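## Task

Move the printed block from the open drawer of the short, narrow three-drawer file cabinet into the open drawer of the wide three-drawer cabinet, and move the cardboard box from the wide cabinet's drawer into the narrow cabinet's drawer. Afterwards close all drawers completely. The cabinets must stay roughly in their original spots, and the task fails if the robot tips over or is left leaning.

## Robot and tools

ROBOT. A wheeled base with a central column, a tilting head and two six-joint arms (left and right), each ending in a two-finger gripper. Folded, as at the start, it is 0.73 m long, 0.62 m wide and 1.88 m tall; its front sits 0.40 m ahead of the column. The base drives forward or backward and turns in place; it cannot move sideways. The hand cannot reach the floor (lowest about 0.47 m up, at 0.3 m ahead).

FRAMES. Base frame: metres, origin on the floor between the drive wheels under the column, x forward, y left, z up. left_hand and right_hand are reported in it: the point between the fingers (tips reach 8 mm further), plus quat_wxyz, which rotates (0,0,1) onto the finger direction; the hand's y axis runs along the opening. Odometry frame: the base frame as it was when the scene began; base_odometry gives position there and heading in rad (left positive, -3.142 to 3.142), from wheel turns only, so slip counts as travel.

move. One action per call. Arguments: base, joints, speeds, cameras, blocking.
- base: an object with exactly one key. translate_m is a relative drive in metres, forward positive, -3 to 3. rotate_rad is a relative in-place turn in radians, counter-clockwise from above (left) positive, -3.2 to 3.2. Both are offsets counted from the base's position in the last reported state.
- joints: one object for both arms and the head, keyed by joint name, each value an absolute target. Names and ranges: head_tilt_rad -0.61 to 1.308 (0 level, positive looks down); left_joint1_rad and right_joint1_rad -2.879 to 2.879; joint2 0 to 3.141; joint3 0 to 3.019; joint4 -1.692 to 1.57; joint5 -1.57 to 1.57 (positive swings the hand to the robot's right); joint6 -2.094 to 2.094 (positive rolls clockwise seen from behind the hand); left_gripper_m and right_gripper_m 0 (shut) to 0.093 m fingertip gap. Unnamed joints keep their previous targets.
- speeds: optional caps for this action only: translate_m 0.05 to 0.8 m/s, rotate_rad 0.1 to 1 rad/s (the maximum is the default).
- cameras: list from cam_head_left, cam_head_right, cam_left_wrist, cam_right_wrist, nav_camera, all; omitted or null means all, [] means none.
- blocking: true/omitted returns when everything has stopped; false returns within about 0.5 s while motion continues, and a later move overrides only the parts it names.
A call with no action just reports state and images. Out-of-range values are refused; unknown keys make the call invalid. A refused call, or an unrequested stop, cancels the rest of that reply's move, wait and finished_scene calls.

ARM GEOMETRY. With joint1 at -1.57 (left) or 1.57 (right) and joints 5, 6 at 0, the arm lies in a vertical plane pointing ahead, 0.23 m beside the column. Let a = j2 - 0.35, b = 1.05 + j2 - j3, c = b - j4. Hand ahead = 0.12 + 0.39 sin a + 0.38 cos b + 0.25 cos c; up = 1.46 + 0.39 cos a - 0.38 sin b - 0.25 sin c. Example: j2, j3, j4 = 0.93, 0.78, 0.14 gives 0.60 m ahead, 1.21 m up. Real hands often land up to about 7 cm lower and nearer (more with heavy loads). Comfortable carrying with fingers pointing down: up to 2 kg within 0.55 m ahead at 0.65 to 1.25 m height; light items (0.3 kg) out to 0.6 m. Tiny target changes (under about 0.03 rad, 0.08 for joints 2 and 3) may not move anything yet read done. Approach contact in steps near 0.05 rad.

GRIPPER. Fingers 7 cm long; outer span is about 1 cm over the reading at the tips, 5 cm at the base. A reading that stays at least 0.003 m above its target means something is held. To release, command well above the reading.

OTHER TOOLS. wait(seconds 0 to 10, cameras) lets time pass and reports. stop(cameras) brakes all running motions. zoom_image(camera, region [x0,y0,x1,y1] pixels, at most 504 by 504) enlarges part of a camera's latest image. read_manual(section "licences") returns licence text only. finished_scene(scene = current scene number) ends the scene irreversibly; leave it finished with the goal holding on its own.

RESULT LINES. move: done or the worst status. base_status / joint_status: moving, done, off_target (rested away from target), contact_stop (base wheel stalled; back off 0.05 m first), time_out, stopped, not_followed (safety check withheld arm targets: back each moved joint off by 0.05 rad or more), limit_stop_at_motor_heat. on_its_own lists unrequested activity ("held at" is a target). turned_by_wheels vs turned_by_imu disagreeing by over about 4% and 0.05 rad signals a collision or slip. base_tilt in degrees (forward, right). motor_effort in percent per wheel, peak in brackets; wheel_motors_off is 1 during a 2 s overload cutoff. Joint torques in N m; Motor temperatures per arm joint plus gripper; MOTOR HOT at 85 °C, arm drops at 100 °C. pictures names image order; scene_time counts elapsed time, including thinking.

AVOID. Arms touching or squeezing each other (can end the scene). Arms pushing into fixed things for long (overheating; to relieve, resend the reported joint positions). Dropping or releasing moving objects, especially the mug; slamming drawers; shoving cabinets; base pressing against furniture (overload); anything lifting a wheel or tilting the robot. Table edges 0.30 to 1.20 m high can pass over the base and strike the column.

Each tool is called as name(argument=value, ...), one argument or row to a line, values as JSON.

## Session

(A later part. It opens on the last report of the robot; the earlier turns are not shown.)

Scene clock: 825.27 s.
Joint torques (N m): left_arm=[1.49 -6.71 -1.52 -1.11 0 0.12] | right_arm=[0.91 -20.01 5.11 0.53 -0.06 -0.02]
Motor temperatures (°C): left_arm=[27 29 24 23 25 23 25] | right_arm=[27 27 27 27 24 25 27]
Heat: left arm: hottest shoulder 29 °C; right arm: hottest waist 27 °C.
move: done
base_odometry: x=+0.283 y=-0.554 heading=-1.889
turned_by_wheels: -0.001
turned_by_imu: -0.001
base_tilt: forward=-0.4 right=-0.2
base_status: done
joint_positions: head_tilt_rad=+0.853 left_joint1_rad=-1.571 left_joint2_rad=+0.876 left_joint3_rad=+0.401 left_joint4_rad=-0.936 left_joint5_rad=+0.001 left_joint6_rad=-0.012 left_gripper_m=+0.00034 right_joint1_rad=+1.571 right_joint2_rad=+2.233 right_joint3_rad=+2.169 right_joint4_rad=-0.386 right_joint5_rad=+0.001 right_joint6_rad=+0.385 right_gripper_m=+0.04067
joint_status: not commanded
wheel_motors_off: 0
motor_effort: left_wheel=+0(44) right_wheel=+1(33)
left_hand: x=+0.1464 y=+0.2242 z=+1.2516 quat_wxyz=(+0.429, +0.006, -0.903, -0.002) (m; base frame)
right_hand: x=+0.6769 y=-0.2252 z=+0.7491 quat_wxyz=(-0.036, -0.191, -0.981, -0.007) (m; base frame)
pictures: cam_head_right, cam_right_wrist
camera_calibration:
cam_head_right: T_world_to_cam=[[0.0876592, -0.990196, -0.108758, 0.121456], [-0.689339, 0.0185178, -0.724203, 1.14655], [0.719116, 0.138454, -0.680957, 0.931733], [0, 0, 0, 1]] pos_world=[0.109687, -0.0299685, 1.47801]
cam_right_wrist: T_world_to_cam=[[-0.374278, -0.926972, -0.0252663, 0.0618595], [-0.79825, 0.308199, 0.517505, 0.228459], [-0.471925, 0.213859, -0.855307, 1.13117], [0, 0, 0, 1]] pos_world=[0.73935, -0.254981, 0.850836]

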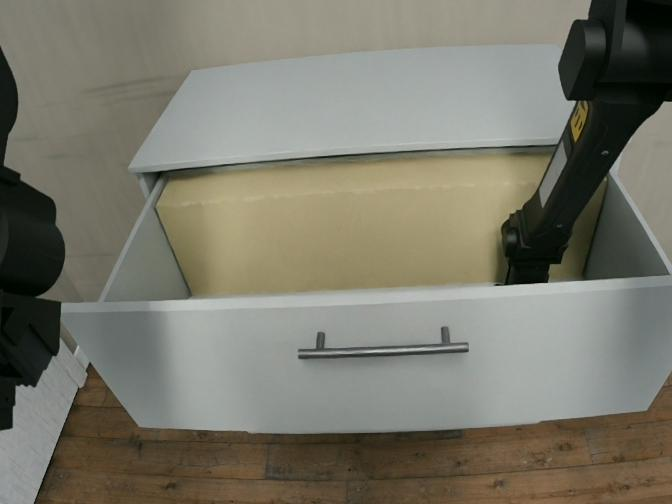

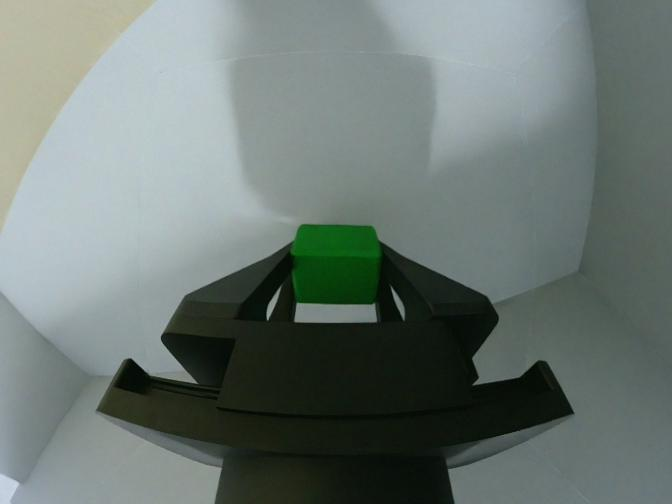

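move(
  joints={"right_joint2_rad": 2.31, "right_joint3_rad": 2.25, "right_joint4_rad": -0.42},
  cameras=[],
)

move(
  joints={"right_joint2_rad": 2.38, "right_joint3_rad": 2.32, "right_joint4_rad": -0.44},
  cameras=["cam_right_wrist"],
)

move(
  joints={"right_joint2_rad": 2.44, "right_joint3_rad": 2.36, "right_joint4_rad": -0.44},
  cameras=["cam_right_wrist"],
)

Scene clock: 842.90 s.
Joint torques (N m): left_arm=[1.44 -6.59 -1.51 -1.13 0 0.11] | right_arm=[0.85 -17.73 6.54 0.09 -0.06 -0.01]
Motor temperatures (°C): left_arm=[27 29 24 23 25 23 25] | right_arm=[27 30 27 27 24 25 27]
Heat: left arm: hottest shoulder 29 °C; right arm: hottest shoulder 30 °C.
move: done
base_odometry: x=+0.283 y=-0.554 heading=-1.889
turned_by_wheels: +0.000
turned_by_imu: +0.000
base_tilt: forward=-0.4 right=-0.3
base_status: not commanded
joint_positions: head_tilt_rad=+0.853 left_joint1_rad=-1.571 left_joint2_rad=+0.876 left_joint3_rad=+0.401 left_joint4_rad=-0.936 left_joint5_rad=+0.001 left_joint6_rad=-0.012 left_gripper_m=+0.00034 right_joint1_rad=+1.571 right_joint2_rad=+2.299 right_joint3_rad=+2.233 right_joint4_rad=-0.414 right_joint5_rad=+0.001 right_joint6_rad=+0.385 right_gripper_m=+0.04067
joint_status: all done
wheel_motors_off: 0
motor_effort: left_wheel=-1(1) right_wheel=-1(1)
left_hand: x=+0.1464 y=+0.2242 z=+1.2516 quat_wxyz=(+0.429, +0.006, -0.903, -0.002) (m; base frame)
right_hand: x=+0.6605 y=-0.2251 z=+0.7245 quat_wxyz=(-0.021, -0.191, -0.981, -0.004) (m; base frame)
pictures: none
No camera images: "cameras" was empty.

Scene clock: 843.53 s.
Joint torques (N m): left_arm=[1.44 -6.71 -1.57 -1.16 0 0.11] | right_arm=[0.85 -14.92 6.93 0.4 -0.08 -0.02]
Motor temperatures (°C): left_arm=[27 29 24 23 25 23 25] | right_arm=[27 29 27 27 24 25 27]
Heat: left arm: hottest shoulder 29 °C; right arm: hottest shoulder 29 °C.
move: done
base_odometry: x=+0.283 y=-0.554 heading=-1.889
turned_by_wheels: +0.000
turned_by_imu: +0.000
base_tilt: forward=-0.3 right=-0.3
base_status: not commanded
joint_positions: head_tilt_rad=+0.853 left_joint1_rad=-1.571 left_joint2_rad=+0.876 left_joint3_rad=+0.401 left_joint4_rad=-0.936 left_joint5_rad=+0.001 left_joint6_rad=-0.012 left_gripper_m=+0.00034 right_joint1_rad=+1.571 right_joint2_rad=+2.330 right_joint3_rad=+2.303 right_joint4_rad=-0.442 right_joint5_rad=+0.001 right_joint6_rad=+0.386 right_gripper_m=+0.04067
joint_status: all done
wheel_motors_off: 0
motor_effort: left_wheel=-1(2) right_wheel=+2(4)
left_hand: x=+0.1464 y=+0.2242 z=+1.2516 quat_wxyz=(+0.429, +0.006, -0.903, -0.002) (m; base frame)
right_hand: x=+0.6718 y=-0.2252 z=+0.7206 quat_wxyz=(-0.027, -0.192, -0.981, -0.005) (m; base frame)
pictures: cam_right_wrist
camera_calibration:
cam_right_wrist: T_world_to_cam=[[-0.375379, -0.926695, -0.0180952, 0.0548092], [-0.788375, 0.308962, 0.531984, 0.222324], [-0.487396, 0.213961, -0.846561, 1.10853], [0, 0, 0, 1]] pos_world=[0.736141, -0.25508, 0.821156]

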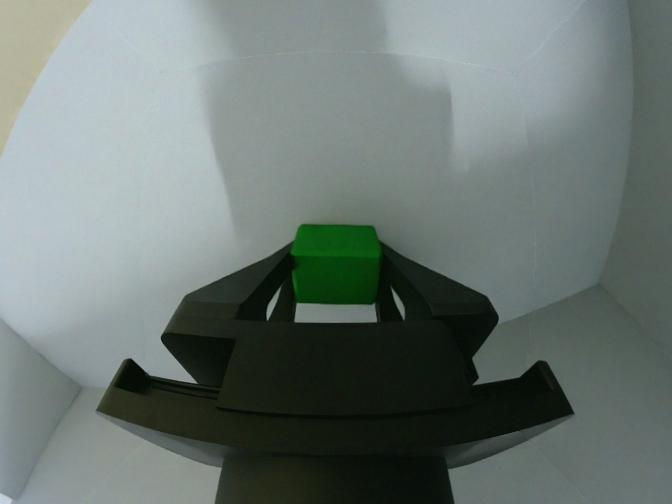

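Scene clock: 844.10 s.
Joint torques (N m): left_arm=[1.49 -6.59 -1.51 -1.13 0 0.12] | right_arm=[0.91 -11.46 6.71 0.59 -0.17 -0.04]
Motor temperatures (°C): left_arm=[27 29 24 23 25 23 25] | right_arm=[27 29 27 27 24 25 27]
Heat: left arm: hottest shoulder 29 °C; right arm: hottest shoulder 29 °C.
move: done
base_odometry: x=+0.283 y=-0.554 heading=-1.889
turned_by_wheels: +0.000
turned_by_imu: +0.000
base_tilt: forward=-0.4 right=-0.3
base_status: not commanded
joint_positions: head_tilt_rad=+0.853 left_joint1_rad=-1.571 left_joint2_rad=+0.876 left_joint3_rad=+0.401 left_joint4_rad=-0.936 left_joint5_rad=+0.001 left_joint6_rad=-0.012 left_gripper_m=+0.00034 right_joint1_rad=+1.571 right_joint2_rad=+2.348 right_joint3_rad=+2.348 right_joint4_rad=-0.447 right_joint5_rad=+0.004 right_joint6_rad=+0.389 right_gripper_m=+0.04067
joint_status: all done
wheel_motors_off: 0
motor_effort: left_wheel=-1(2) right_wheel=+2(3)
left_hand: x=+0.1464 y=+0.2242 z=+1.2516 quat_wxyz=(+0.429, +0.006, -0.903, -0.002) (m; base frame)
right_hand: x=+0.6833 y=-0.2257 z=+0.7195 quat_wxyz=(-0.038, -0.193, -0.980, -0.006) (m; base frame)
pictures: cam_right_wrist
camera_calibration:
cam_right_wrist: T_world_to_cam=[[-0.377613, -0.925662, -0.0236295, 0.0643437], [-0.798856, 0.312768, 0.513815, 0.253083], [-0.468228, 0.2129, -0.857576, 1.10795], [0, 0, 0, 1]] pos_world=[0.745248, -0.255478, 0.821635]

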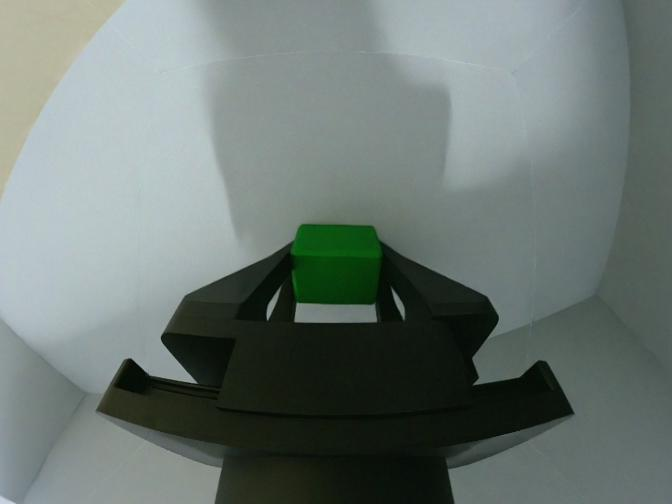

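move(
  joints={"right_joint2_rad": 2.36, "right_joint3_rad": 2.32, "right_joint4_rad": -0.445},
  cameras=[],
)

move(
  joints={"right_gripper_m": 0.08},
  cameras=["cam_right_wrist"],
)

Scene clock: 850.07 s.
Joint torques (N m): left_arm=[1.49 -6.59 -1.51 -1.13 0 0.12] | right_arm=[0.97 -17.67 3.85 0.43 -0.19 -0.05]
Motor temperatures (°C): left_arm=[27 29 24 23 25 23 25] | right_arm=[27 29 28 27 24 25 27]
Heat: left arm: hottest shoulder 29 °C; right arm: hottest shoulder 29 °C.
move: done
base_odometry: x=+0.283 y=-0.554 heading=-1.889
turned_by_wheels: +0.000
turned_by_imu: +0.000
base_tilt: forward=-0.4 right=-0.3
base_status: not commanded
joint_positions: head_tilt_rad=+0.853 left_joint1_rad=-1.571 left_joint2_rad=+0.876 left_joint3_rad=+0.401 left_joint4_rad=-0.936 left_joint5_rad=+0.001 left_joint6_rad=-0.012 left_gripper_m=+0.00034 right_joint1_rad=+1.571 right_joint2_rad=+2.343 right_joint3_rad=+2.339 right_joint4_rad=-0.447 right_joint5_rad=+0.005 right_joint6_rad=+0.389 right_gripper_m=+0.04067
joint_status: all done
wheel_motors_off: 0
motor_effort: left_wheel=-1(2) right_wheel=+2(3)
left_hand: x=+0.1464 y=+0.2242 z=+1.2516 quat_wxyz=(+0.429, +0.006, -0.903, -0.002) (m; base frame)
right_hand: x=+0.6818 y=-0.2258 z=+0.7205 quat_wxyz=(-0.036, -0.193, -0.981, -0.005) (m; base frame)
pictures: none
No camera images: "cameras" was empty.

Scene clock: 850.67 s.
Joint torques (N m): left_arm=[1.49 -6.71 -1.51 -1.13 0 0.11] | right_arm=[1.03 -17.38 3.85 0.44 -0.18 -0.04]
Motor temperatures (°C): left_arm=[27 29 24 23 25 23 25] | right_arm=[27 29 28 27 24 25 27]
Heat: left arm: hottest shoulder 29 °C; right arm: hottest shoulder 29 °C.
move: done
base_odometry: x=+0.283 y=-0.554 heading=-1.889
turned_by_wheels: +0.000
turned_by_imu: +0.000
base_tilt: forward=-0.4 right=-0.3
base_status: not commanded
joint_positions: head_tilt_rad=+0.853 left_joint1_rad=-1.571 left_joint2_rad=+0.876 left_joint3_rad=+0.401 left_joint4_rad=-0.936 left_joint5_rad=+0.001 left_joint6_rad=-0.012 left_gripper_m=+0.00034 right_joint1_rad=+1.574 right_joint2_rad=+2.342 right_joint3_rad=+2.339 right_joint4_rad=-0.447 right_joint5_rad=+0.005 right_joint6_rad=+0.389 right_gripper_m=+0.07992
joint_status: all done
wheel_motors_off: 0
motor_effort: left_wheel=-1(2) right_wheel=+1(3)
left_hand: x=+0.1464 y=+0.2242 z=+1.2516 quat_wxyz=(+0.429, +0.006, -0.903, -0.002) (m; base frame)
right_hand: x=+0.6826 y=-0.2237 z=+0.7212 quat_wxyz=(-0.036, -0.192, -0.981, -0.006) (m; base frame)
pictures: cam_right_wrist
camera_calibration:
cam_right_wrist: T_world_to_cam=[[-0.376636, -0.926048, -0.0240884, 0.0656664], [-0.797843, 0.311061, 0.516418, 0.248169], [-0.470734, 0.21372, -0.855998, 1.10936], [0, 0, 0, 1]] pos_world=[0.744948, -0.253479, 0.823037]

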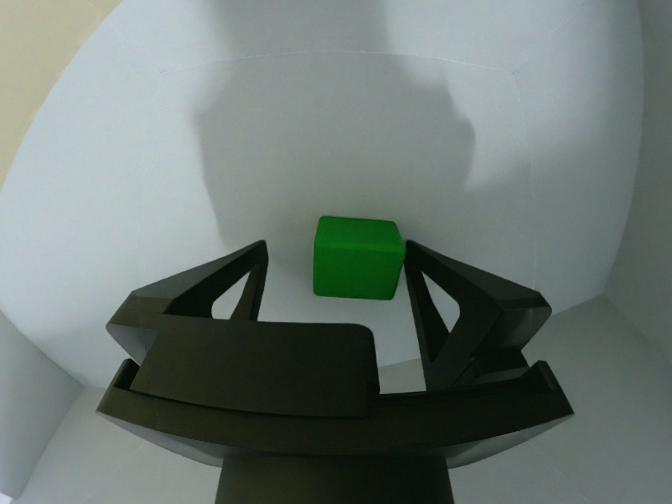

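move(
  joints={"right_joint2_rad": 2.2, "right_joint3_rad": 2.14, "right_joint4_rad": -0.4},
  cameras=["cam_right_wrist"],
)

move(
  joints={"right_joint2_rad": 1.9, "right_joint3_rad": 1.8, "right_joint4_rad": -0.36},
  cameras=["cam_right_wrist"],
)

move(
  joints={"right_joint2_rad": 1.4, "right_joint3_rad": 1.38, "right_joint4_rad": -0.45},
  cameras=["cam_right_wrist"],
)

move(
  joints={"right_joint2_rad": 0.9, "right_joint3_rad": 0.95, "right_joint4_rad": -0.5},
  cameras=["cam_right_wrist","cam_head_left"],
)

Scene clock: 862.80 s.
Joint torques (N m): left_arm=[1.49 -6.65 -1.51 -1.13 0.01 0.12] | right_arm=[0.73 -19.6 5 0.5 -0.15 -0.04]
Motor temperatures (°C): left_arm=[27 29 24 23 25 23 25] | right_arm=[27 29 27 27 24 25 26]
Heat: left arm: hottest shoulder 29 °C; right arm: hottest shoulder 29 °C.
move: done
base_odometry: x=+0.283 y=-0.554 heading=-1.889
turned_by_wheels: +0.000
turned_by_imu: +0.000
base_tilt: forward=-0.4 right=-0.3
base_status: not commanded
joint_positions: head_tilt_rad=+0.853 left_joint1_rad=-1.571 left_joint2_rad=+0.876 left_joint3_rad=+0.401 left_joint4_rad=-0.936 left_joint5_rad=+0.001 left_joint6_rad=-0.012 left_gripper_m=+0.00034 right_joint1_rad=+1.572 right_joint2_rad=+2.207 right_joint3_rad=+2.140 right_joint4_rad=-0.406 right_joint5_rad=+0.004 right_joint6_rad=+0.389 right_gripper_m=+0.07994
joint_status: all done
wheel_motors_off: 0
motor_effort: left_wheel=-2(2) right_wheel=+2(3)
left_hand: x=+0.1464 y=+0.2242 z=+1.2516 quat_wxyz=(+0.429, +0.006, -0.903, -0.002) (m; base frame)
right_hand: x=+0.6731 y=-0.2254 z=+0.7575 quat_wxyz=(-0.025, -0.193, -0.981, -0.003) (m; base frame)
pictures: cam_right_wrist
camera_calibration:
cam_right_wrist: T_world_to_cam=[[-0.377945, -0.92572, -0.0141529, 0.0547424], [-0.785324, 0.312454, 0.534452, 0.200555], [-0.49033, 0.213108, -0.845081, 1.14116], [0, 0, 0, 1]] pos_world=[0.737737, -0.255178, 0.857962]

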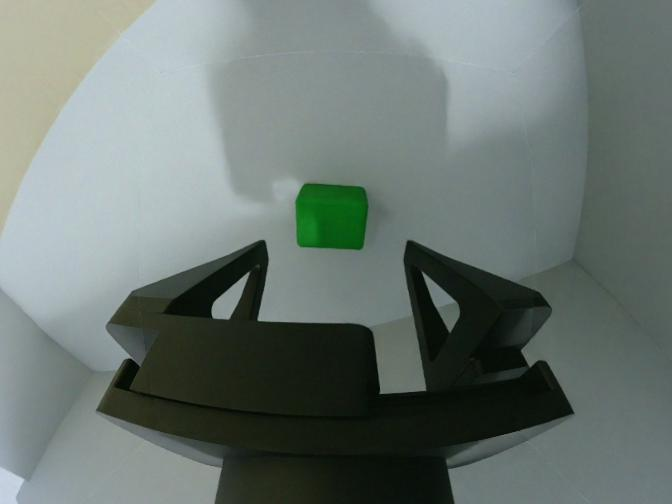

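Scene clock: 864.03 s.
Joint torques (N m): left_arm=[1.49 -6.59 -1.51 -1.13 0 0.11] | right_arm=[0.97 -18.08 4.57 0.46 -0.17 -0.05]
Motor temperatures (°C): left_arm=[27 29 24 23 25 23 25] | right_arm=[27 29 27 27 24 25 26]
Heat: left arm: hottest shoulder 29 °C; right arm: hottest shoulder 29 °C.
move: done
base_odometry: x=+0.283 y=-0.554 heading=-1.889
turned_by_wheels: +0.000
turned_by_imu: +0.000
base_tilt: forward=-0.4 right=-0.3
base_status: not commanded
joint_positions: head_tilt_rad=+0.853 left_joint1_rad=-1.571 left_joint2_rad=+0.876 left_joint3_rad=+0.401 left_joint4_rad=-0.936 left_joint5_rad=+0.001 left_joint6_rad=-0.012 left_gripper_m=+0.00034 right_joint1_rad=+1.572 right_joint2_rad=+1.879 right_joint3_rad=+1.805 right_joint4_rad=-0.364 right_joint5_rad=+0.004 right_joint6_rad=+0.389 right_gripper_m=+0.07994
joint_status: all done
wheel_motors_off: 0
motor_effort: left_wheel=-1(2) right_wheel=+0(3)
left_hand: x=+0.1464 y=+0.2242 z=+1.2516 quat_wxyz=(+0.429, +0.006, -0.903, -0.002) (m; base frame)
right_hand: x=+0.6952 y=-0.2255 z=+0.8816 quat_wxyz=(-0.042, -0.193, -0.980, -0.007) (m; base frame)
pictures: cam_right_wrist
camera_calibration:
cam_right_wrist: T_world_to_cam=[[-0.377213, -0.925721, -0.0274099, 0.0759699], [-0.803603, 0.312454, 0.506551, 0.188959], [-0.46036, 0.213104, -0.861774, 1.25086], [0, 0, 0, 1]] pos_world=[0.756353, -0.255278, 0.984325]

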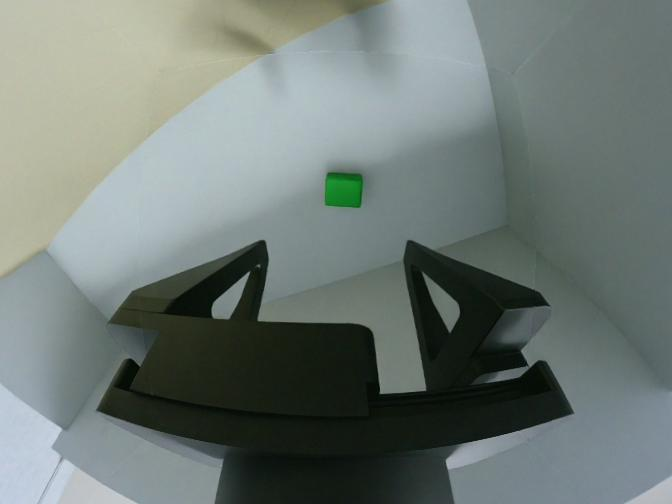

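Scene clock: 865.50 s.
Joint torques (N m): left_arm=[1.49 -6.59 -1.51 -1.14 0 0.11] | right_arm=[0.91 -16.44 5.26 0.32 -0.17 -0.06]
Motor temperatures (°C): left_arm=[27 29 24 23 25 23 25] | right_arm=[27 29 27 27 24 25 26]
Heat: left arm: hottest shoulder 29 °C; right arm: hottest shoulder 29 °C.
move: done
base_odometry: x=+0.283 y=-0.554 heading=-1.889
turned_by_wheels: +0.000
turned_by_imu: +0.000
base_tilt: forward=-0.4 right=-0.3
base_status: not commanded
joint_positions: head_tilt_rad=+0.853 left_joint1_rad=-1.571 left_joint2_rad=+0.876 left_joint3_rad=+0.401 left_joint4_rad=-0.936 left_joint5_rad=+0.001 left_joint6_rad=-0.012 left_gripper_m=+0.00034 right_joint1_rad=+1.572 right_joint2_rad=+1.384 right_joint3_rad=+1.383 right_joint4_rad=-0.449 right_joint5_rad=+0.004 right_joint6_rad=+0.389 right_gripper_m=+0.07994
joint_status: all done
wheel_motors_off: 0
motor_effort: left_wheel=-1(2) right_wheel=+1(3)
left_hand: x=+0.1464 y=+0.2242 z=+1.2516 quat_wxyz=(+0.429, +0.006, -0.903, -0.002) (m; base frame)
right_hand: x=+0.6642 y=-0.2256 z=+1.0757 quat_wxyz=(-0.037, -0.193, -0.981, -0.005) (m; base frame)
pictures: cam_right_wrist
camera_calibration:
cam_right_wrist: T_world_to_cam=[[-0.37751, -0.925721, -0.0229373, 0.0648811], [-0.79753, 0.312446, 0.516066, 0.0514962], [-0.470567, 0.213113, -0.856242, 1.40466], [0, 0, 0, 1]] pos_world=[0.726547, -0.255378, 1.17764]

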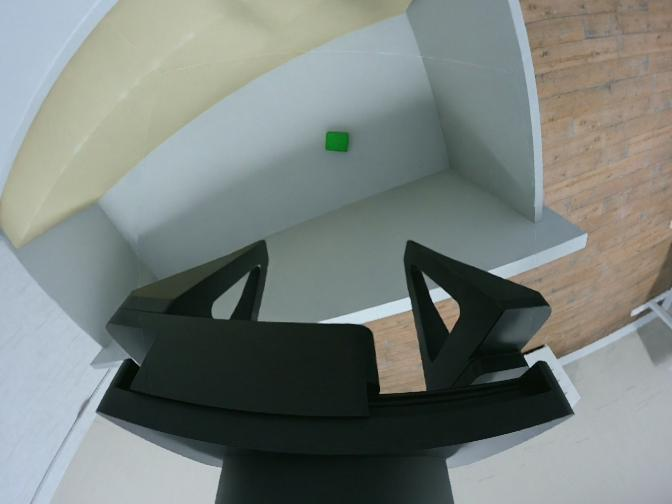

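Scene clock: 866.73 s.
Joint torques (N m): left_arm=[1.49 -6.59 -1.51 -1.13 0.01 0.11] | right_arm=[0.73 -11.63 5.71 0.25 -0.16 -0.05]
Motor temperatures (°C): left_arm=[27 29 24 23 25 23 25] | right_arm=[27 29 27 27 24 25 26]
Heat: left arm: hottest shoulder 29 °C; right arm: hottest shoulder 29 °C.
move: done
base_odometry: x=+0.283 y=-0.554 heading=-1.889
turned_by_wheels: +0.000
turned_by_imu: +0.000
base_tilt: forward=-0.4 right=-0.3
base_status: not commanded
joint_positions: head_tilt_rad=+0.853 left_joint1_rad=-1.571 left_joint2_rad=+0.876 left_joint3_rad=+0.401 left_joint4_rad=-0.936 left_joint5_rad=+0.001 left_joint6_rad=-0.012 left_gripper_m=+0.00034 right_joint1_rad=+1.572 right_joint2_rad=+0.884 right_joint3_rad=+0.956 right_joint4_rad=-0.497 right_joint5_rad=+0.004 right_joint6_rad=+0.389 right_gripper_m=+0.07994
joint_status: all done
wheel_motors_off: 0
motor_effort: left_wheel=-1(2) right_wheel=+2(3)
left_hand: x=+0.1464 y=+0.2242 z=+1.2516 quat_wxyz=(+0.429, +0.006, -0.903, -0.002) (m; base frame)
right_hand: x=+0.5596 y=-0.2258 z=+1.2258 quat_wxyz=(-0.049, -0.193, -0.980, -0.008) (m; base frame)
pictures: cam_head_left, cam_right_wrist
camera_calibration:
cam_head_left: T_world_to_cam=[[0.0695729, -0.992466, -0.100852, 0.179928], [-0.681822, 0.02649, -0.731039, 1.15244], [0.728203, 0.119624, -0.674842, 0.923567], [0, 0, 0, 1]] pos_world=[0.100698, 0.0375635, 1.48389]
cam_right_wrist: T_world_to_cam=[[-0.376821, -0.925719, -0.0324177, 0.0398872], [-0.810264, 0.312462, 0.495822, -0.0773993], [-0.448863, 0.213103, -0.867819, 1.48607], [0, 0, 0, 1]] pos_world=[0.619359, -0.255578, 1.32931]

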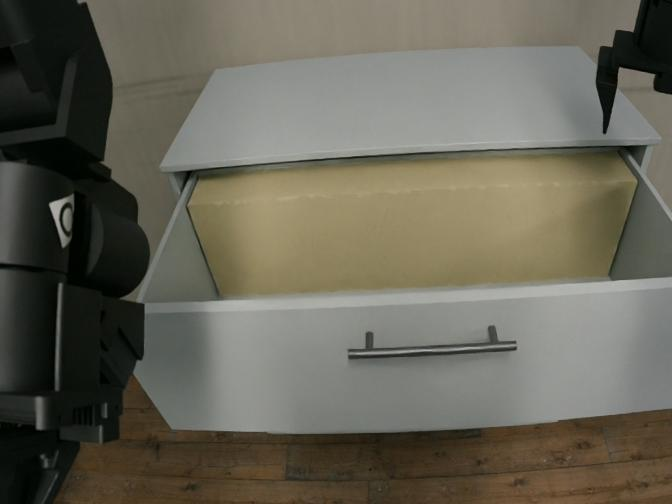

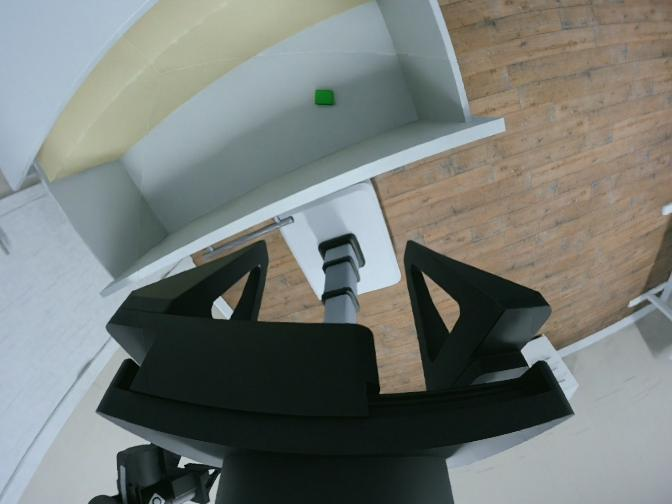

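move(
  base={"translate_m": -0.45},
  speeds={"translate_m": 0.3},
  joints={"right_gripper_m": 0.0},
  cameras=[],
)

move(
  joints={"right_joint2_rad": 2.106, "right_joint3_rad": 1.469, "right_joint4_rad": 0.987, "right_joint6_rad": 1.57, "left_joint2_rad": 2.106, "left_joint3_rad": 1.469, "left_joint4_rad": 0.987, "left_joint6_rad": -1.57},
  cameras=["cam_head_left","cam_right_wrist","cam_left_wrist"],
)

Scene clock: 883.73 s.
Joint torques (N m): left_arm=[1.49 -6.59 -1.58 -1.11 0 0.11] | right_arm=[0.73 -11.87 6.02 0.32 -0.17 -0.06]
Motor temperatures (°C): left_arm=[27 29 24 23 25 23 25] | right_arm=[27 28 27 27 24 25 26]
Heat: left arm: hottest shoulder 29 °C; right arm: hottest shoulder 28 °C.
move: done
base_odometry: x=+0.423 y=-0.127 heading=-1.890
turned_by_wheels: -0.001
turned_by_imu: -0.001
base_tilt: forward=-0.4 right=-0.3
base_status: done
joint_positions: head_tilt_rad=+0.853 left_joint1_rad=-1.571 left_joint2_rad=+0.876 left_joint3_rad=+0.402 left_joint4_rad=-0.936 left_joint5_rad=+0.001 left_joint6_rad=-0.012 left_gripper_m=+0.00034 right_joint1_rad=+1.572 right_joint2_rad=+0.886 right_joint3_rad=+0.952 right_joint4_rad=-0.497 right_joint5_rad=+0.004 right_joint6_rad=+0.389 right_gripper_m=+0.00124
joint_status: all done
wheel_motors_off: 0
motor_effort: left_wheel=-3(41) right_wheel=+1(48)
left_hand: x=+0.1468 y=+0.2242 z=+1.2514 quat_wxyz=(+0.429, +0.006, -0.903, -0.002) (m; base frame)
right_hand: x=+0.5568 y=-0.2258 z=+1.2240 quat_wxyz=(-0.046, -0.193, -0.980, -0.007) (m; base frame)
pictures: none
No camera images: "cameras" was empty.

Scene clock: 885.90 s.
Joint torques (N m): left_arm=[1.44 -14.97 -0.44 2.51 -0.05 -0.06] | right_arm=[0.85 -15.85 0.98 1.81 -0.14 -0.09]
Motor temperatures (°C): left_arm=[27 29 24 23 25 23 25] | right_arm=[27 28 27 27 24 25 26]
Heat: left arm: hottest shoulder 29 °C; right arm: hottest shoulder 28 °C.
move: done
base_odometry: x=+0.423 y=-0.127 heading=-1.890
turned_by_wheels: +0.000
turned_by_imu: +0.000
base_tilt: forward=-0.4 right=-0.3
base_status: not commanded
joint_positions: head_tilt_rad=+0.853 left_joint1_rad=-1.571 left_joint2_rad=+2.119 left_joint3_rad=+1.468 left_joint4_rad=+0.971 left_joint5_rad=+0.001 left_joint6_rad=-1.558 left_gripper_m=+0.00033 right_joint1_rad=+1.572 right_joint2_rad=+2.116 right_joint3_rad=+1.465 right_joint4_rad=+0.972 right_joint5_rad=+0.004 right_joint6_rad=+1.562 right_gripper_m=+0.00124
joint_status: all done
wheel_motors_off: 0
motor_effort: left_wheel=-4(7) right_wheel=+1(4)
left_hand: x=+0.6361 y=+0.2240 z=+0.8367 quat_wxyz=(-0.291, +0.641, -0.649, +0.288) (m; base frame)
right_hand: x=+0.6365 y=-0.2255 z=+0.8378 quat_wxyz=(-0.292, -0.643, -0.647, -0.288) (m; base frame)
pictures: cam_head_left, cam_left_wrist, cam_right_wrist
camera_calibration:
cam_head_left: T_world_to_cam=[[0.0695729, -0.992466, -0.100852, 0.179928], [-0.681822, 0.02649, -0.731039, 1.15244], [0.728203, 0.119624, -0.674842, 0.923567], [0, 0, 0, 1]] pos_world=[0.100698, 0.0375635, 1.48389]
cam_left_wrist: T_world_to_cam=[[0.650735, 0.000924871, 0.759305, -1.05151], [-0.435784, -0.818453, 0.37447, 0.154214], [0.621801, -0.574573, -0.532193, 0.303867], [0, 0, 0, 1]] pos_world=[0.562511, 0.301783, 0.902381]
cam_right_wrist: T_world_to_cam=[[-0.665259, -0.00925318, -0.746555, 1.04512], [-0.431921, 0.820384, 0.374719, 0.152366], [0.608994, 0.571738, -0.549765, 0.324821], [0, 0, 0, 1]] pos_world=[0.563275, -0.301041, 0.901724]

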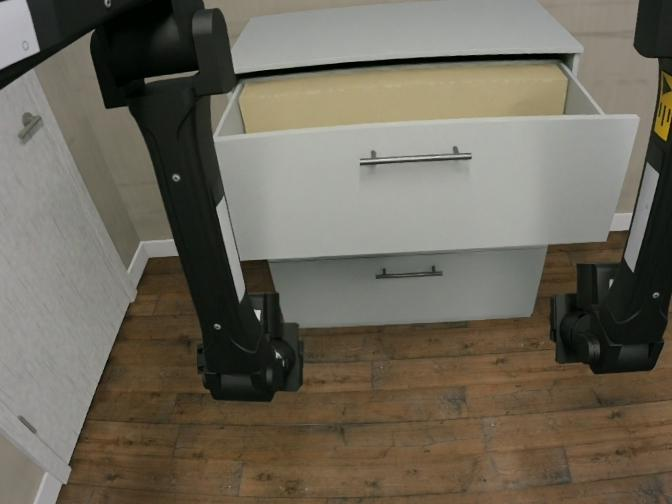

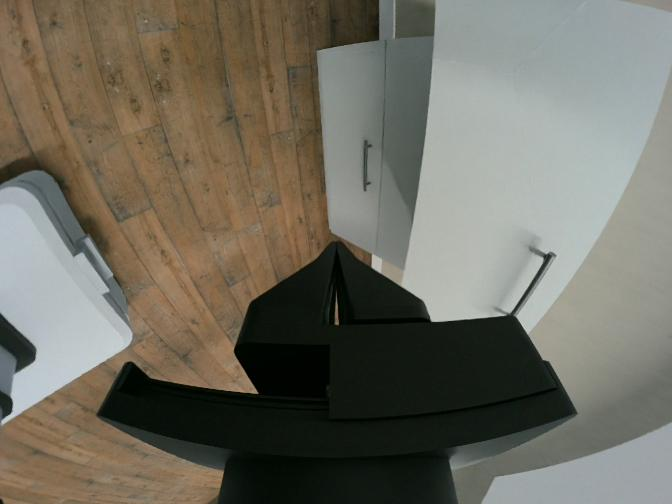

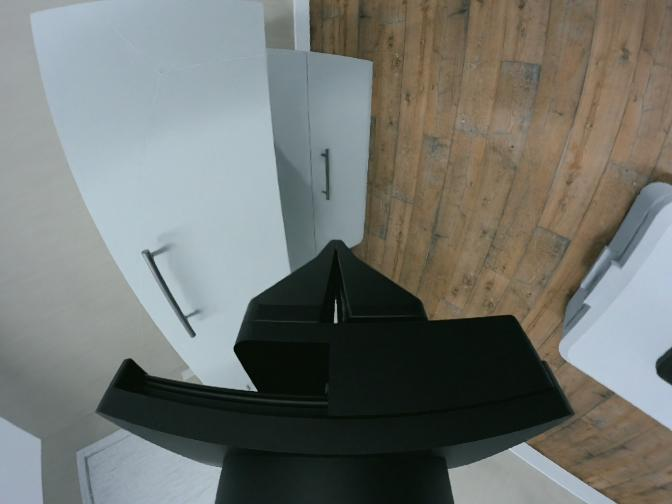

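move(
  base={"translate_m": 0.48},
  speeds={"translate_m": 0.1},
  cameras=["cam_head_left","cam_right_wrist","cam_left_wrist"],
)

Scene clock: 899.00 s.
Joint torques (N m): left_arm=[1.55 -14.68 -0.16 2.55 -0.05 -0.06] | right_arm=[0.62 -16.56 1.52 1.84 -0.14 -0.09]
Motor temperatures (°C): left_arm=[27 30 24 23 25 23 25] | right_arm=[27 29 27 27 24 25 26]
Heat: left arm: hottest shoulder 30 °C; right arm: hottest shoulder 29 °C.
move: done
base_odometry: x=+0.273 y=-0.583 heading=-1.891
turned_by_wheels: -0.001
turned_by_imu: -0.001
base_tilt: forward=-0.4 right=-0.3
base_status: done
joint_positions: head_tilt_rad=+0.853 left_joint1_rad=-1.571 left_joint2_rad=+2.118 left_joint3_rad=+1.464 left_joint4_rad=+0.970 left_joint5_rad=+0.001 left_joint6_rad=-1.558 left_gripper_m=+0.00033 right_joint1_rad=+1.572 right_joint2_rad=+2.130 right_joint3_rad=+1.458 right_joint4_rad=+0.970 right_joint5_rad=+0.004 right_joint6_rad=+1.562 right_gripper_m=+0.00123
joint_status: not commanded
wheel_motors_off: 0
motor_effort: left_wheel=+0(50) right_wheel=+0(36)
left_hand: x=+0.6348 y=+0.2240 z=+0.8366 quat_wxyz=(-0.290, +0.641, -0.650, +0.287) (m; base frame)
right_hand: x=+0.6233 y=-0.2255 z=+0.8294 quat_wxyz=(-0.285, -0.646, -0.651, -0.280) (m; base frame)
pictures: cam_head_left, cam_left_wrist, cam_right_wrist
camera_calibration:
cam_head_left: T_world_to_cam=[[0.0695729, -0.992466, -0.100852, 0.179928], [-0.681822, 0.02649, -0.731039, 1.15244], [0.728203, 0.119624, -0.674842, 0.923567], [0, 0, 0, 1]] pos_world=[0.100698, 0.0375635, 1.48389]
cam_left_wrist: T_world_to_cam=[[0.653311, 0.000932089, 0.757089, -1.05026], [-0.434532, -0.818428, 0.375976, 0.151584], [0.619974, -0.574608, -0.534283, 0.307591], [0, 0, 0, 1]] pos_world=[0.561313, 0.301784, 0.902487]
cam_right_wrist: T_world_to_cam=[[-0.682425, -0.00892873, -0.730901, 1.02789], [-0.422926, 0.820378, 0.384854, 0.135773], [0.596179, 0.571752, -0.563623, 0.347762], [0, 0, 0, 1]] pos_world=[0.551548, -0.30104, 0.895036]

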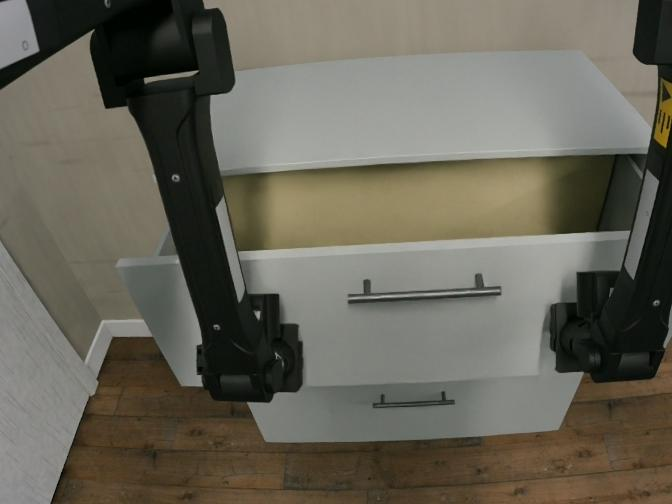

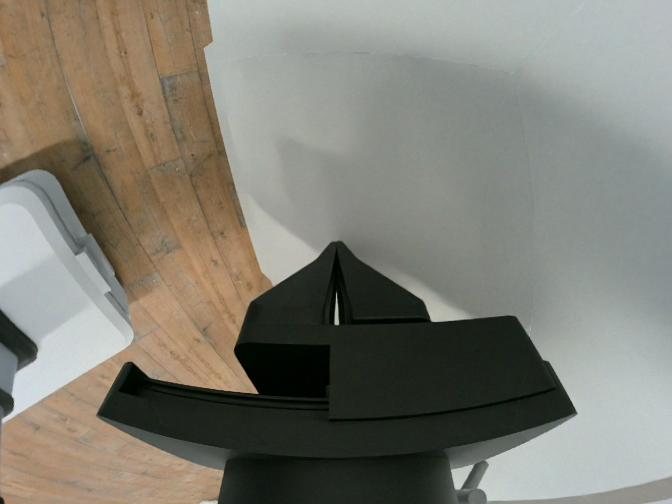

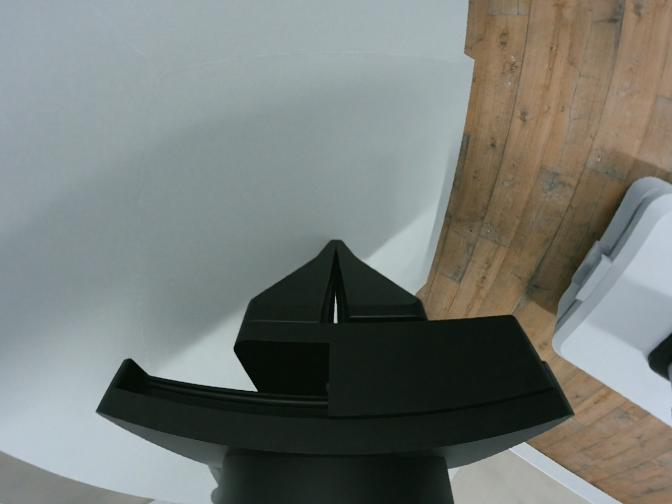

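move(
  base={"translate_m": 0.1},
  speeds={"translate_m": 0.08},
  cameras=["cam_head_left"],
)

move(
  base={"translate_m": 0.06},
  speeds={"translate_m": 0.06},
  cameras=["cam_head_left","cam_right_wrist","cam_left_wrist"],
)

Scene clock: 906.93 s.
Joint torques (N m): left_arm=[1.55 -14.62 0.01 2.62 -0.05 -0.06] | right_arm=[0.91 -16.97 1.68 1.88 -0.15 -0.09]
Motor temperatures (°C): left_arm=[27 30 24 23 25 23 25] | right_arm=[27 29 27 27 24 25 26]
Heat: left arm: hottest shoulder 30 °C; right arm: hottest shoulder 29 °C.
move: done
base_odometry: x=+0.241 y=-0.678 heading=-1.892
turned_by_wheels: +0.000
turned_by_imu: +0.000
base_tilt: forward=-0.4 right=-0.3
base_status: done
joint_positions: head_tilt_rad=+0.853 left_joint1_rad=-1.571 left_joint2_rad=+2.118 left_joint3_rad=+1.462 left_joint4_rad=+0.970 left_joint5_rad=+0.001 left_joint6_rad=-1.558 left_gripper_m=+0.00033 right_joint1_rad=+1.572 right_joint2_rad=+2.134 right_joint3_rad=+1.455 right_joint4_rad=+0.970 right_joint5_rad=+0.004 right_joint6_rad=+1.562 right_gripper_m=+0.00123
joint_status: not commanded
wheel_motors_off: 0
motor_effort: left_wheel=+0(42) right_wheel=+0(36)
left_hand: x=+0.6327 y=+0.2240 z=+0.8357 quat_wxyz=(-0.288, +0.642, -0.650, +0.286) (m; base frame)
right_hand: x=+0.6191 y=-0.2255 z=+0.8271 quat_wxyz=(-0.282, -0.647, -0.652, -0.278) (m; base frame)
pictures: cam_head_left
camera_calibration:
cam_head_left: T_world_to_cam=[[0.0695729, -0.992466, -0.100852, 0.179928], [-0.681822, 0.02649, -0.731039, 1.15244], [0.728203, 0.119624, -0.674842, 0.923567], [0, 0, 0, 1]] pos_world=[0.100698, 0.0375635, 1.48389]

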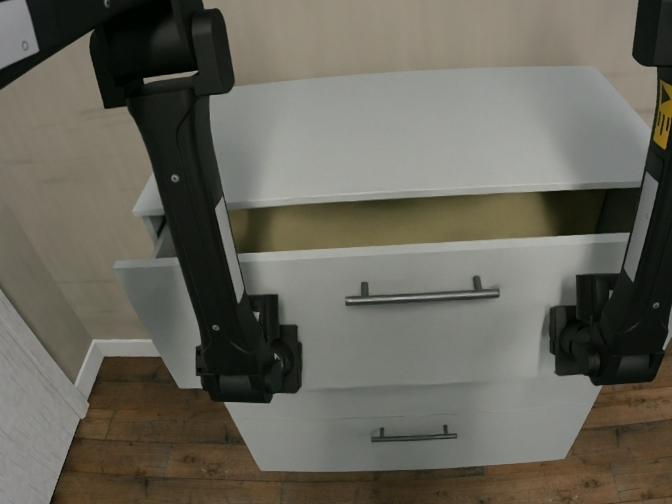

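Scene clock: 908.67 s.
Joint torques (N m): left_arm=[1.55 -14.62 0.13 2.59 -0.05 -0.06] | right_arm=[0.91 -16.67 2.1 1.87 -0.14 -0.09]
Motor temperatures (°C): left_arm=[27 30 24 24 25 23 25] | right_arm=[27 29 27 27 24 25 26]
Heat: left arm: hottest shoulder 30 °C; right arm: hottest shoulder 29 °C.
move: done
base_odometry: x=+0.222 y=-0.735 heading=-1.892
turned_by_wheels: +0.000
turned_by_imu: +0.000
base_tilt: forward=-0.4 right=-0.4
base_status: done
joint_positions: head_tilt_rad=+0.853 left_joint1_rad=-1.571 left_joint2_rad=+2.118 left_joint3_rad=+1.459 left_joint4_rad=+0.970 left_joint5_rad=+0.001 left_joint6_rad=-1.558 left_gripper_m=+0.00033 right_joint1_rad=+1.572 right_joint2_rad=+2.134 right_joint3_rad=+1.449 right_joint4_rad=+0.970 right_joint5_rad=+0.004 right_joint6_rad=+1.562 right_gripper_m=+0.00123
joint_status: not commanded
wheel_motors_off: 0
motor_effort: left_wheel=+0(42) right_wheel=+0(37)
left_hand: x=+0.6315 y=+0.2240 z=+0.8354 quat_wxyz=(-0.288, +0.642, -0.651, +0.285) (m; base frame)
right_hand: x=+0.6162 y=-0.2254 z=+0.8264 quat_wxyz=(-0.280, -0.648, -0.652, -0.276) (m; base frame)
pictures: cam_head_left, cam_left_wrist, cam_right_wrist
camera_calibration:
cam_head_left: T_world_to_cam=[[0.0695729, -0.992466, -0.100852, 0.179928], [-0.681822, 0.02649, -0.731039, 1.15244], [0.728203, 0.119624, -0.674842, 0.923567], [0, 0, 0, 1]] pos_world=[0.100698, 0.0375635, 1.48389]
cam_left_wrist: T_world_to_cam=[[0.658247, 0.0013011, 0.752801, -1.04684], [-0.431846, -0.818446, 0.379019, 0.146345], [0.61662, -0.574582, -0.538178, 0.314395], [0, 0, 0, 1]] pos_world=[0.558418, 0.301783, 0.901798]
cam_right_wrist: T_world_to_cam=[[-0.691861, -0.00901426, -0.721975, 1.01919], [-0.418209, 0.820116, 0.390526, 0.126272], [0.588582, 0.572126, -0.571176, 0.361231], [0, 0, 0, 1]] pos_world=[0.545333, -0.30104, 0.892844]

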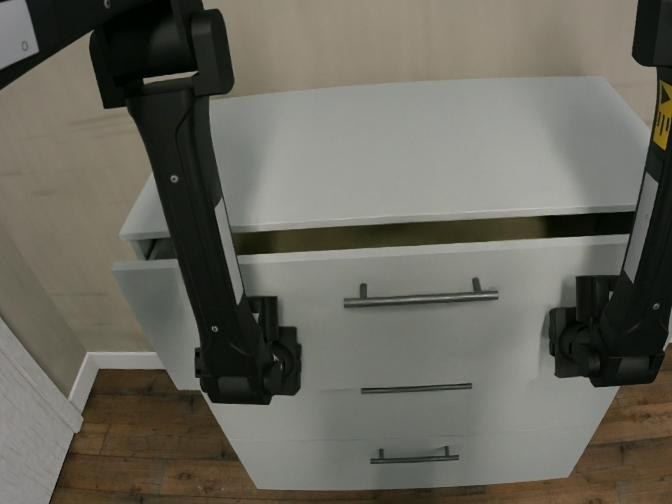

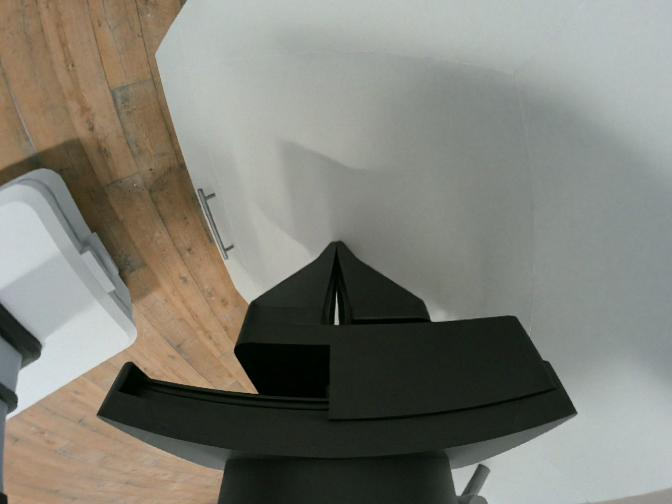

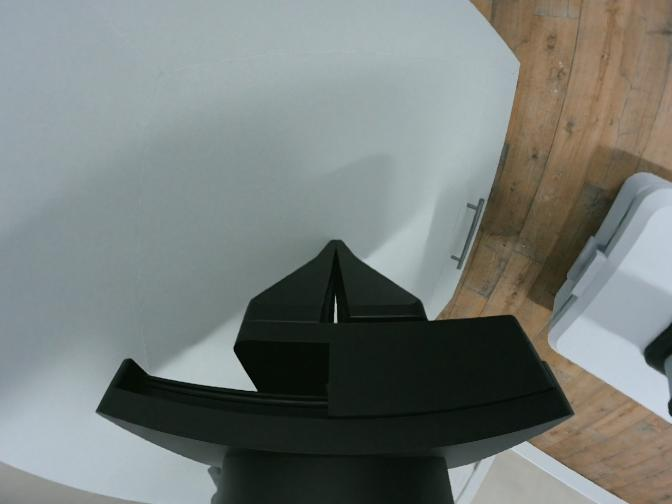

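move(
  base={"translate_m": 0.05},
  speeds={"translate_m": 0.05},
  cameras=["cam_head_left","cam_left_wrist"],
)

move(
  base={"translate_m": 0.03},
  speeds={"translate_m": 0.05},
  cameras=["cam_head_left","cam_head_right"],
)

Scene clock: 916.20 s.
Joint torques (N m): left_arm=[1.55 -14.62 0.25 2.58 -0.06 -0.06] | right_arm=[0.79 -16.67 2.3 1.91 -0.14 -0.09]
Motor temperatures (°C): left_arm=[27 31 24 24 25 23 25] | right_arm=[27 29 27 27 24 25 27]
Heat: left arm: hottest shoulder 31 °C; right arm: hottest shoulder 29 °C.
move: done
base_odometry: x=+0.206 y=-0.782 heading=-1.893
turned_by_wheels: +0.000
turned_by_imu: +0.000
base_tilt: forward=-0.4 right=-0.3
base_status: done
joint_positions: head_tilt_rad=+0.853 left_joint1_rad=-1.571 left_joint2_rad=+2.119 left_joint3_rad=+1.458 left_joint4_rad=+0.970 left_joint5_rad=+0.001 left_joint6_rad=-1.558 left_gripper_m=+0.00033 right_joint1_rad=+1.572 right_joint2_rad=+2.134 right_joint3_rad=+1.447 right_joint4_rad=+0.970 right_joint5_rad=+0.004 right_joint6_rad=+1.562 right_gripper_m=+0.00123
joint_status: not commanded
wheel_motors_off: 0
motor_effort: left_wheel=+0(41) right_wheel=+0(36)
left_hand: x=+0.6300 y=+0.2240 z=+0.8348 quat_wxyz=(-0.287, +0.643, -0.651, +0.284) (m; base frame)
right_hand: x=+0.6147 y=-0.2254 z=+0.8259 quat_wxyz=(-0.279, -0.648, -0.653, -0.275) (m; base frame)
pictures: cam_head_left, cam_left_wrist
camera_calibration:
cam_head_left: T_world_to_cam=[[0.0695729, -0.992466, -0.100852, 0.179928], [-0.681822, 0.02649, -0.731039, 1.15244], [0.728203, 0.119624, -0.674842, 0.923567], [0, 0, 0, 1]] pos_world=[0.100698, 0.0375635, 1.48389]
cam_left_wrist: T_world_to_cam=[[0.66023, 0.0013305, 0.751063, -1.04516], [-0.430811, -0.818463, 0.380159, 0.144373], [0.615223, -0.574558, -0.5398, 0.317163], [0, 0, 0, 1]] pos_world=[0.557119, 0.301783, 0.901302]

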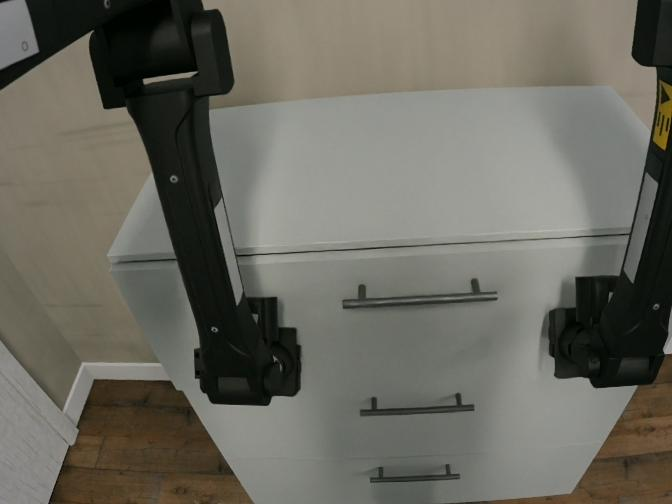

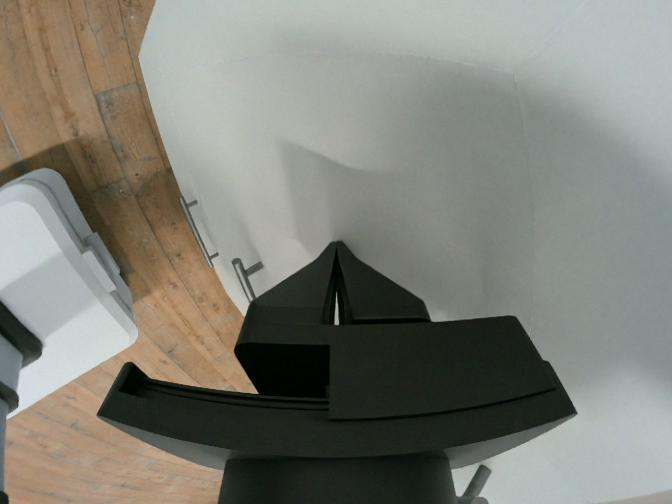

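Scene clock: 917.43 s.
Joint torques (N m): left_arm=[1.55 -14.51 0.64 2.56 -0.06 -0.06] | right_arm=[0.73 -16.85 3.67 1.96 -0.12 -0.08]
Motor temperatures (°C): left_arm=[27 31 24 24 25 23 25] | right_arm=[27 29 27 27 24 25 27]
Heat: left arm: hottest shoulder 31 °C; right arm: hottest shoulder 29 °C.
move: done
base_odometry: x=+0.197 y=-0.811 heading=-1.893
turned_by_wheels: +0.000
turned_by_imu: +0.000
base_tilt: forward=-0.4 right=-0.3
base_status: done
joint_positions: head_tilt_rad=+0.853 left_joint1_rad=-1.571 left_joint2_rad=+2.121 left_joint3_rad=+1.450 left_joint4_rad=+0.969 left_joint5_rad=+0.001 left_joint6_rad=-1.558 left_gripper_m=+0.00033 right_joint1_rad=+1.572 right_joint2_rad=+2.138 right_joint3_rad=+1.430 right_joint4_rad=+0.967 right_joint5_rad=+0.003 right_joint6_rad=+1.562 right_gripper_m=+0.00122
joint_status: not commanded
wheel_motors_off: 0
motor_effort: left_wheel=+2(44) right_wheel=+1(37)
left_hand: x=+0.6243 y=+0.2240 z=+0.8326 quat_wxyz=(-0.284, +0.644, -0.653, +0.281) (m; base frame)
right_hand: x=+0.6021 y=-0.2254 z=+0.8216 quat_wxyz=(-0.271, -0.651, -0.656, -0.267) (m; base frame)
pictures: cam_head_left, cam_head_right
camera_calibration:
cam_head_left: T_world_to_cam=[[0.0695729, -0.992466, -0.100852, 0.179928], [-0.681822, 0.02649, -0.731039, 1.15244], [0.728203, 0.119624, -0.674842, 0.923567], [0, 0, 0, 1]] pos_world=[0.100698, 0.0375635, 1.48389]
cam_head_right: T_world_to_cam=[[0.0876592, -0.990196, -0.108758, 0.121456], [-0.689339, 0.0185178, -0.724203, 1.14655], [0.719116, 0.138454, -0.680957, 0.931733], [0, 0, 0, 1]] pos_world=[0.109687, -0.0299685, 1.47801]

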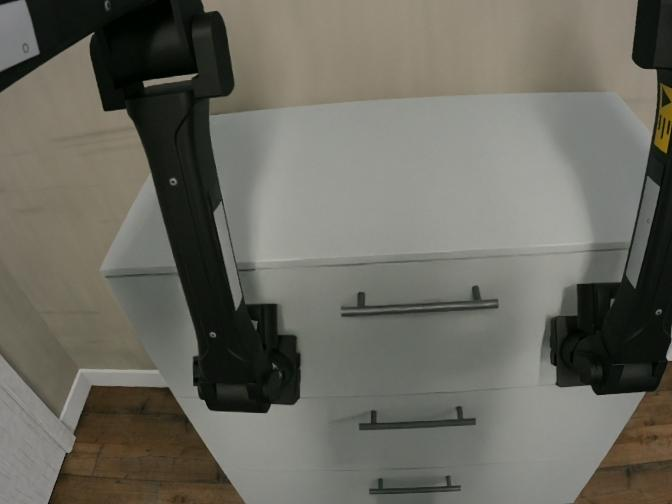

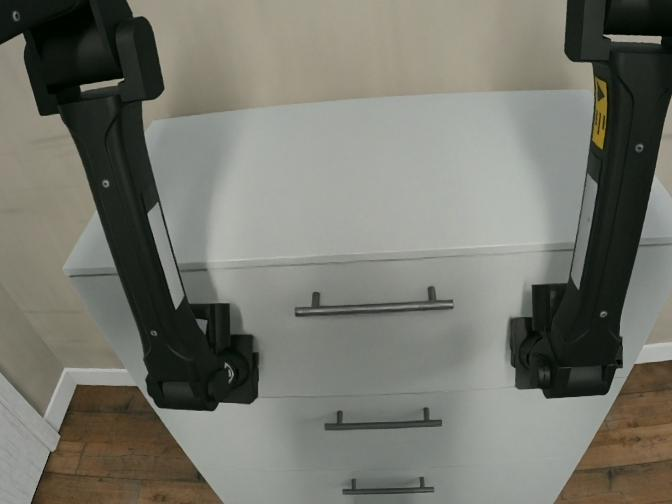

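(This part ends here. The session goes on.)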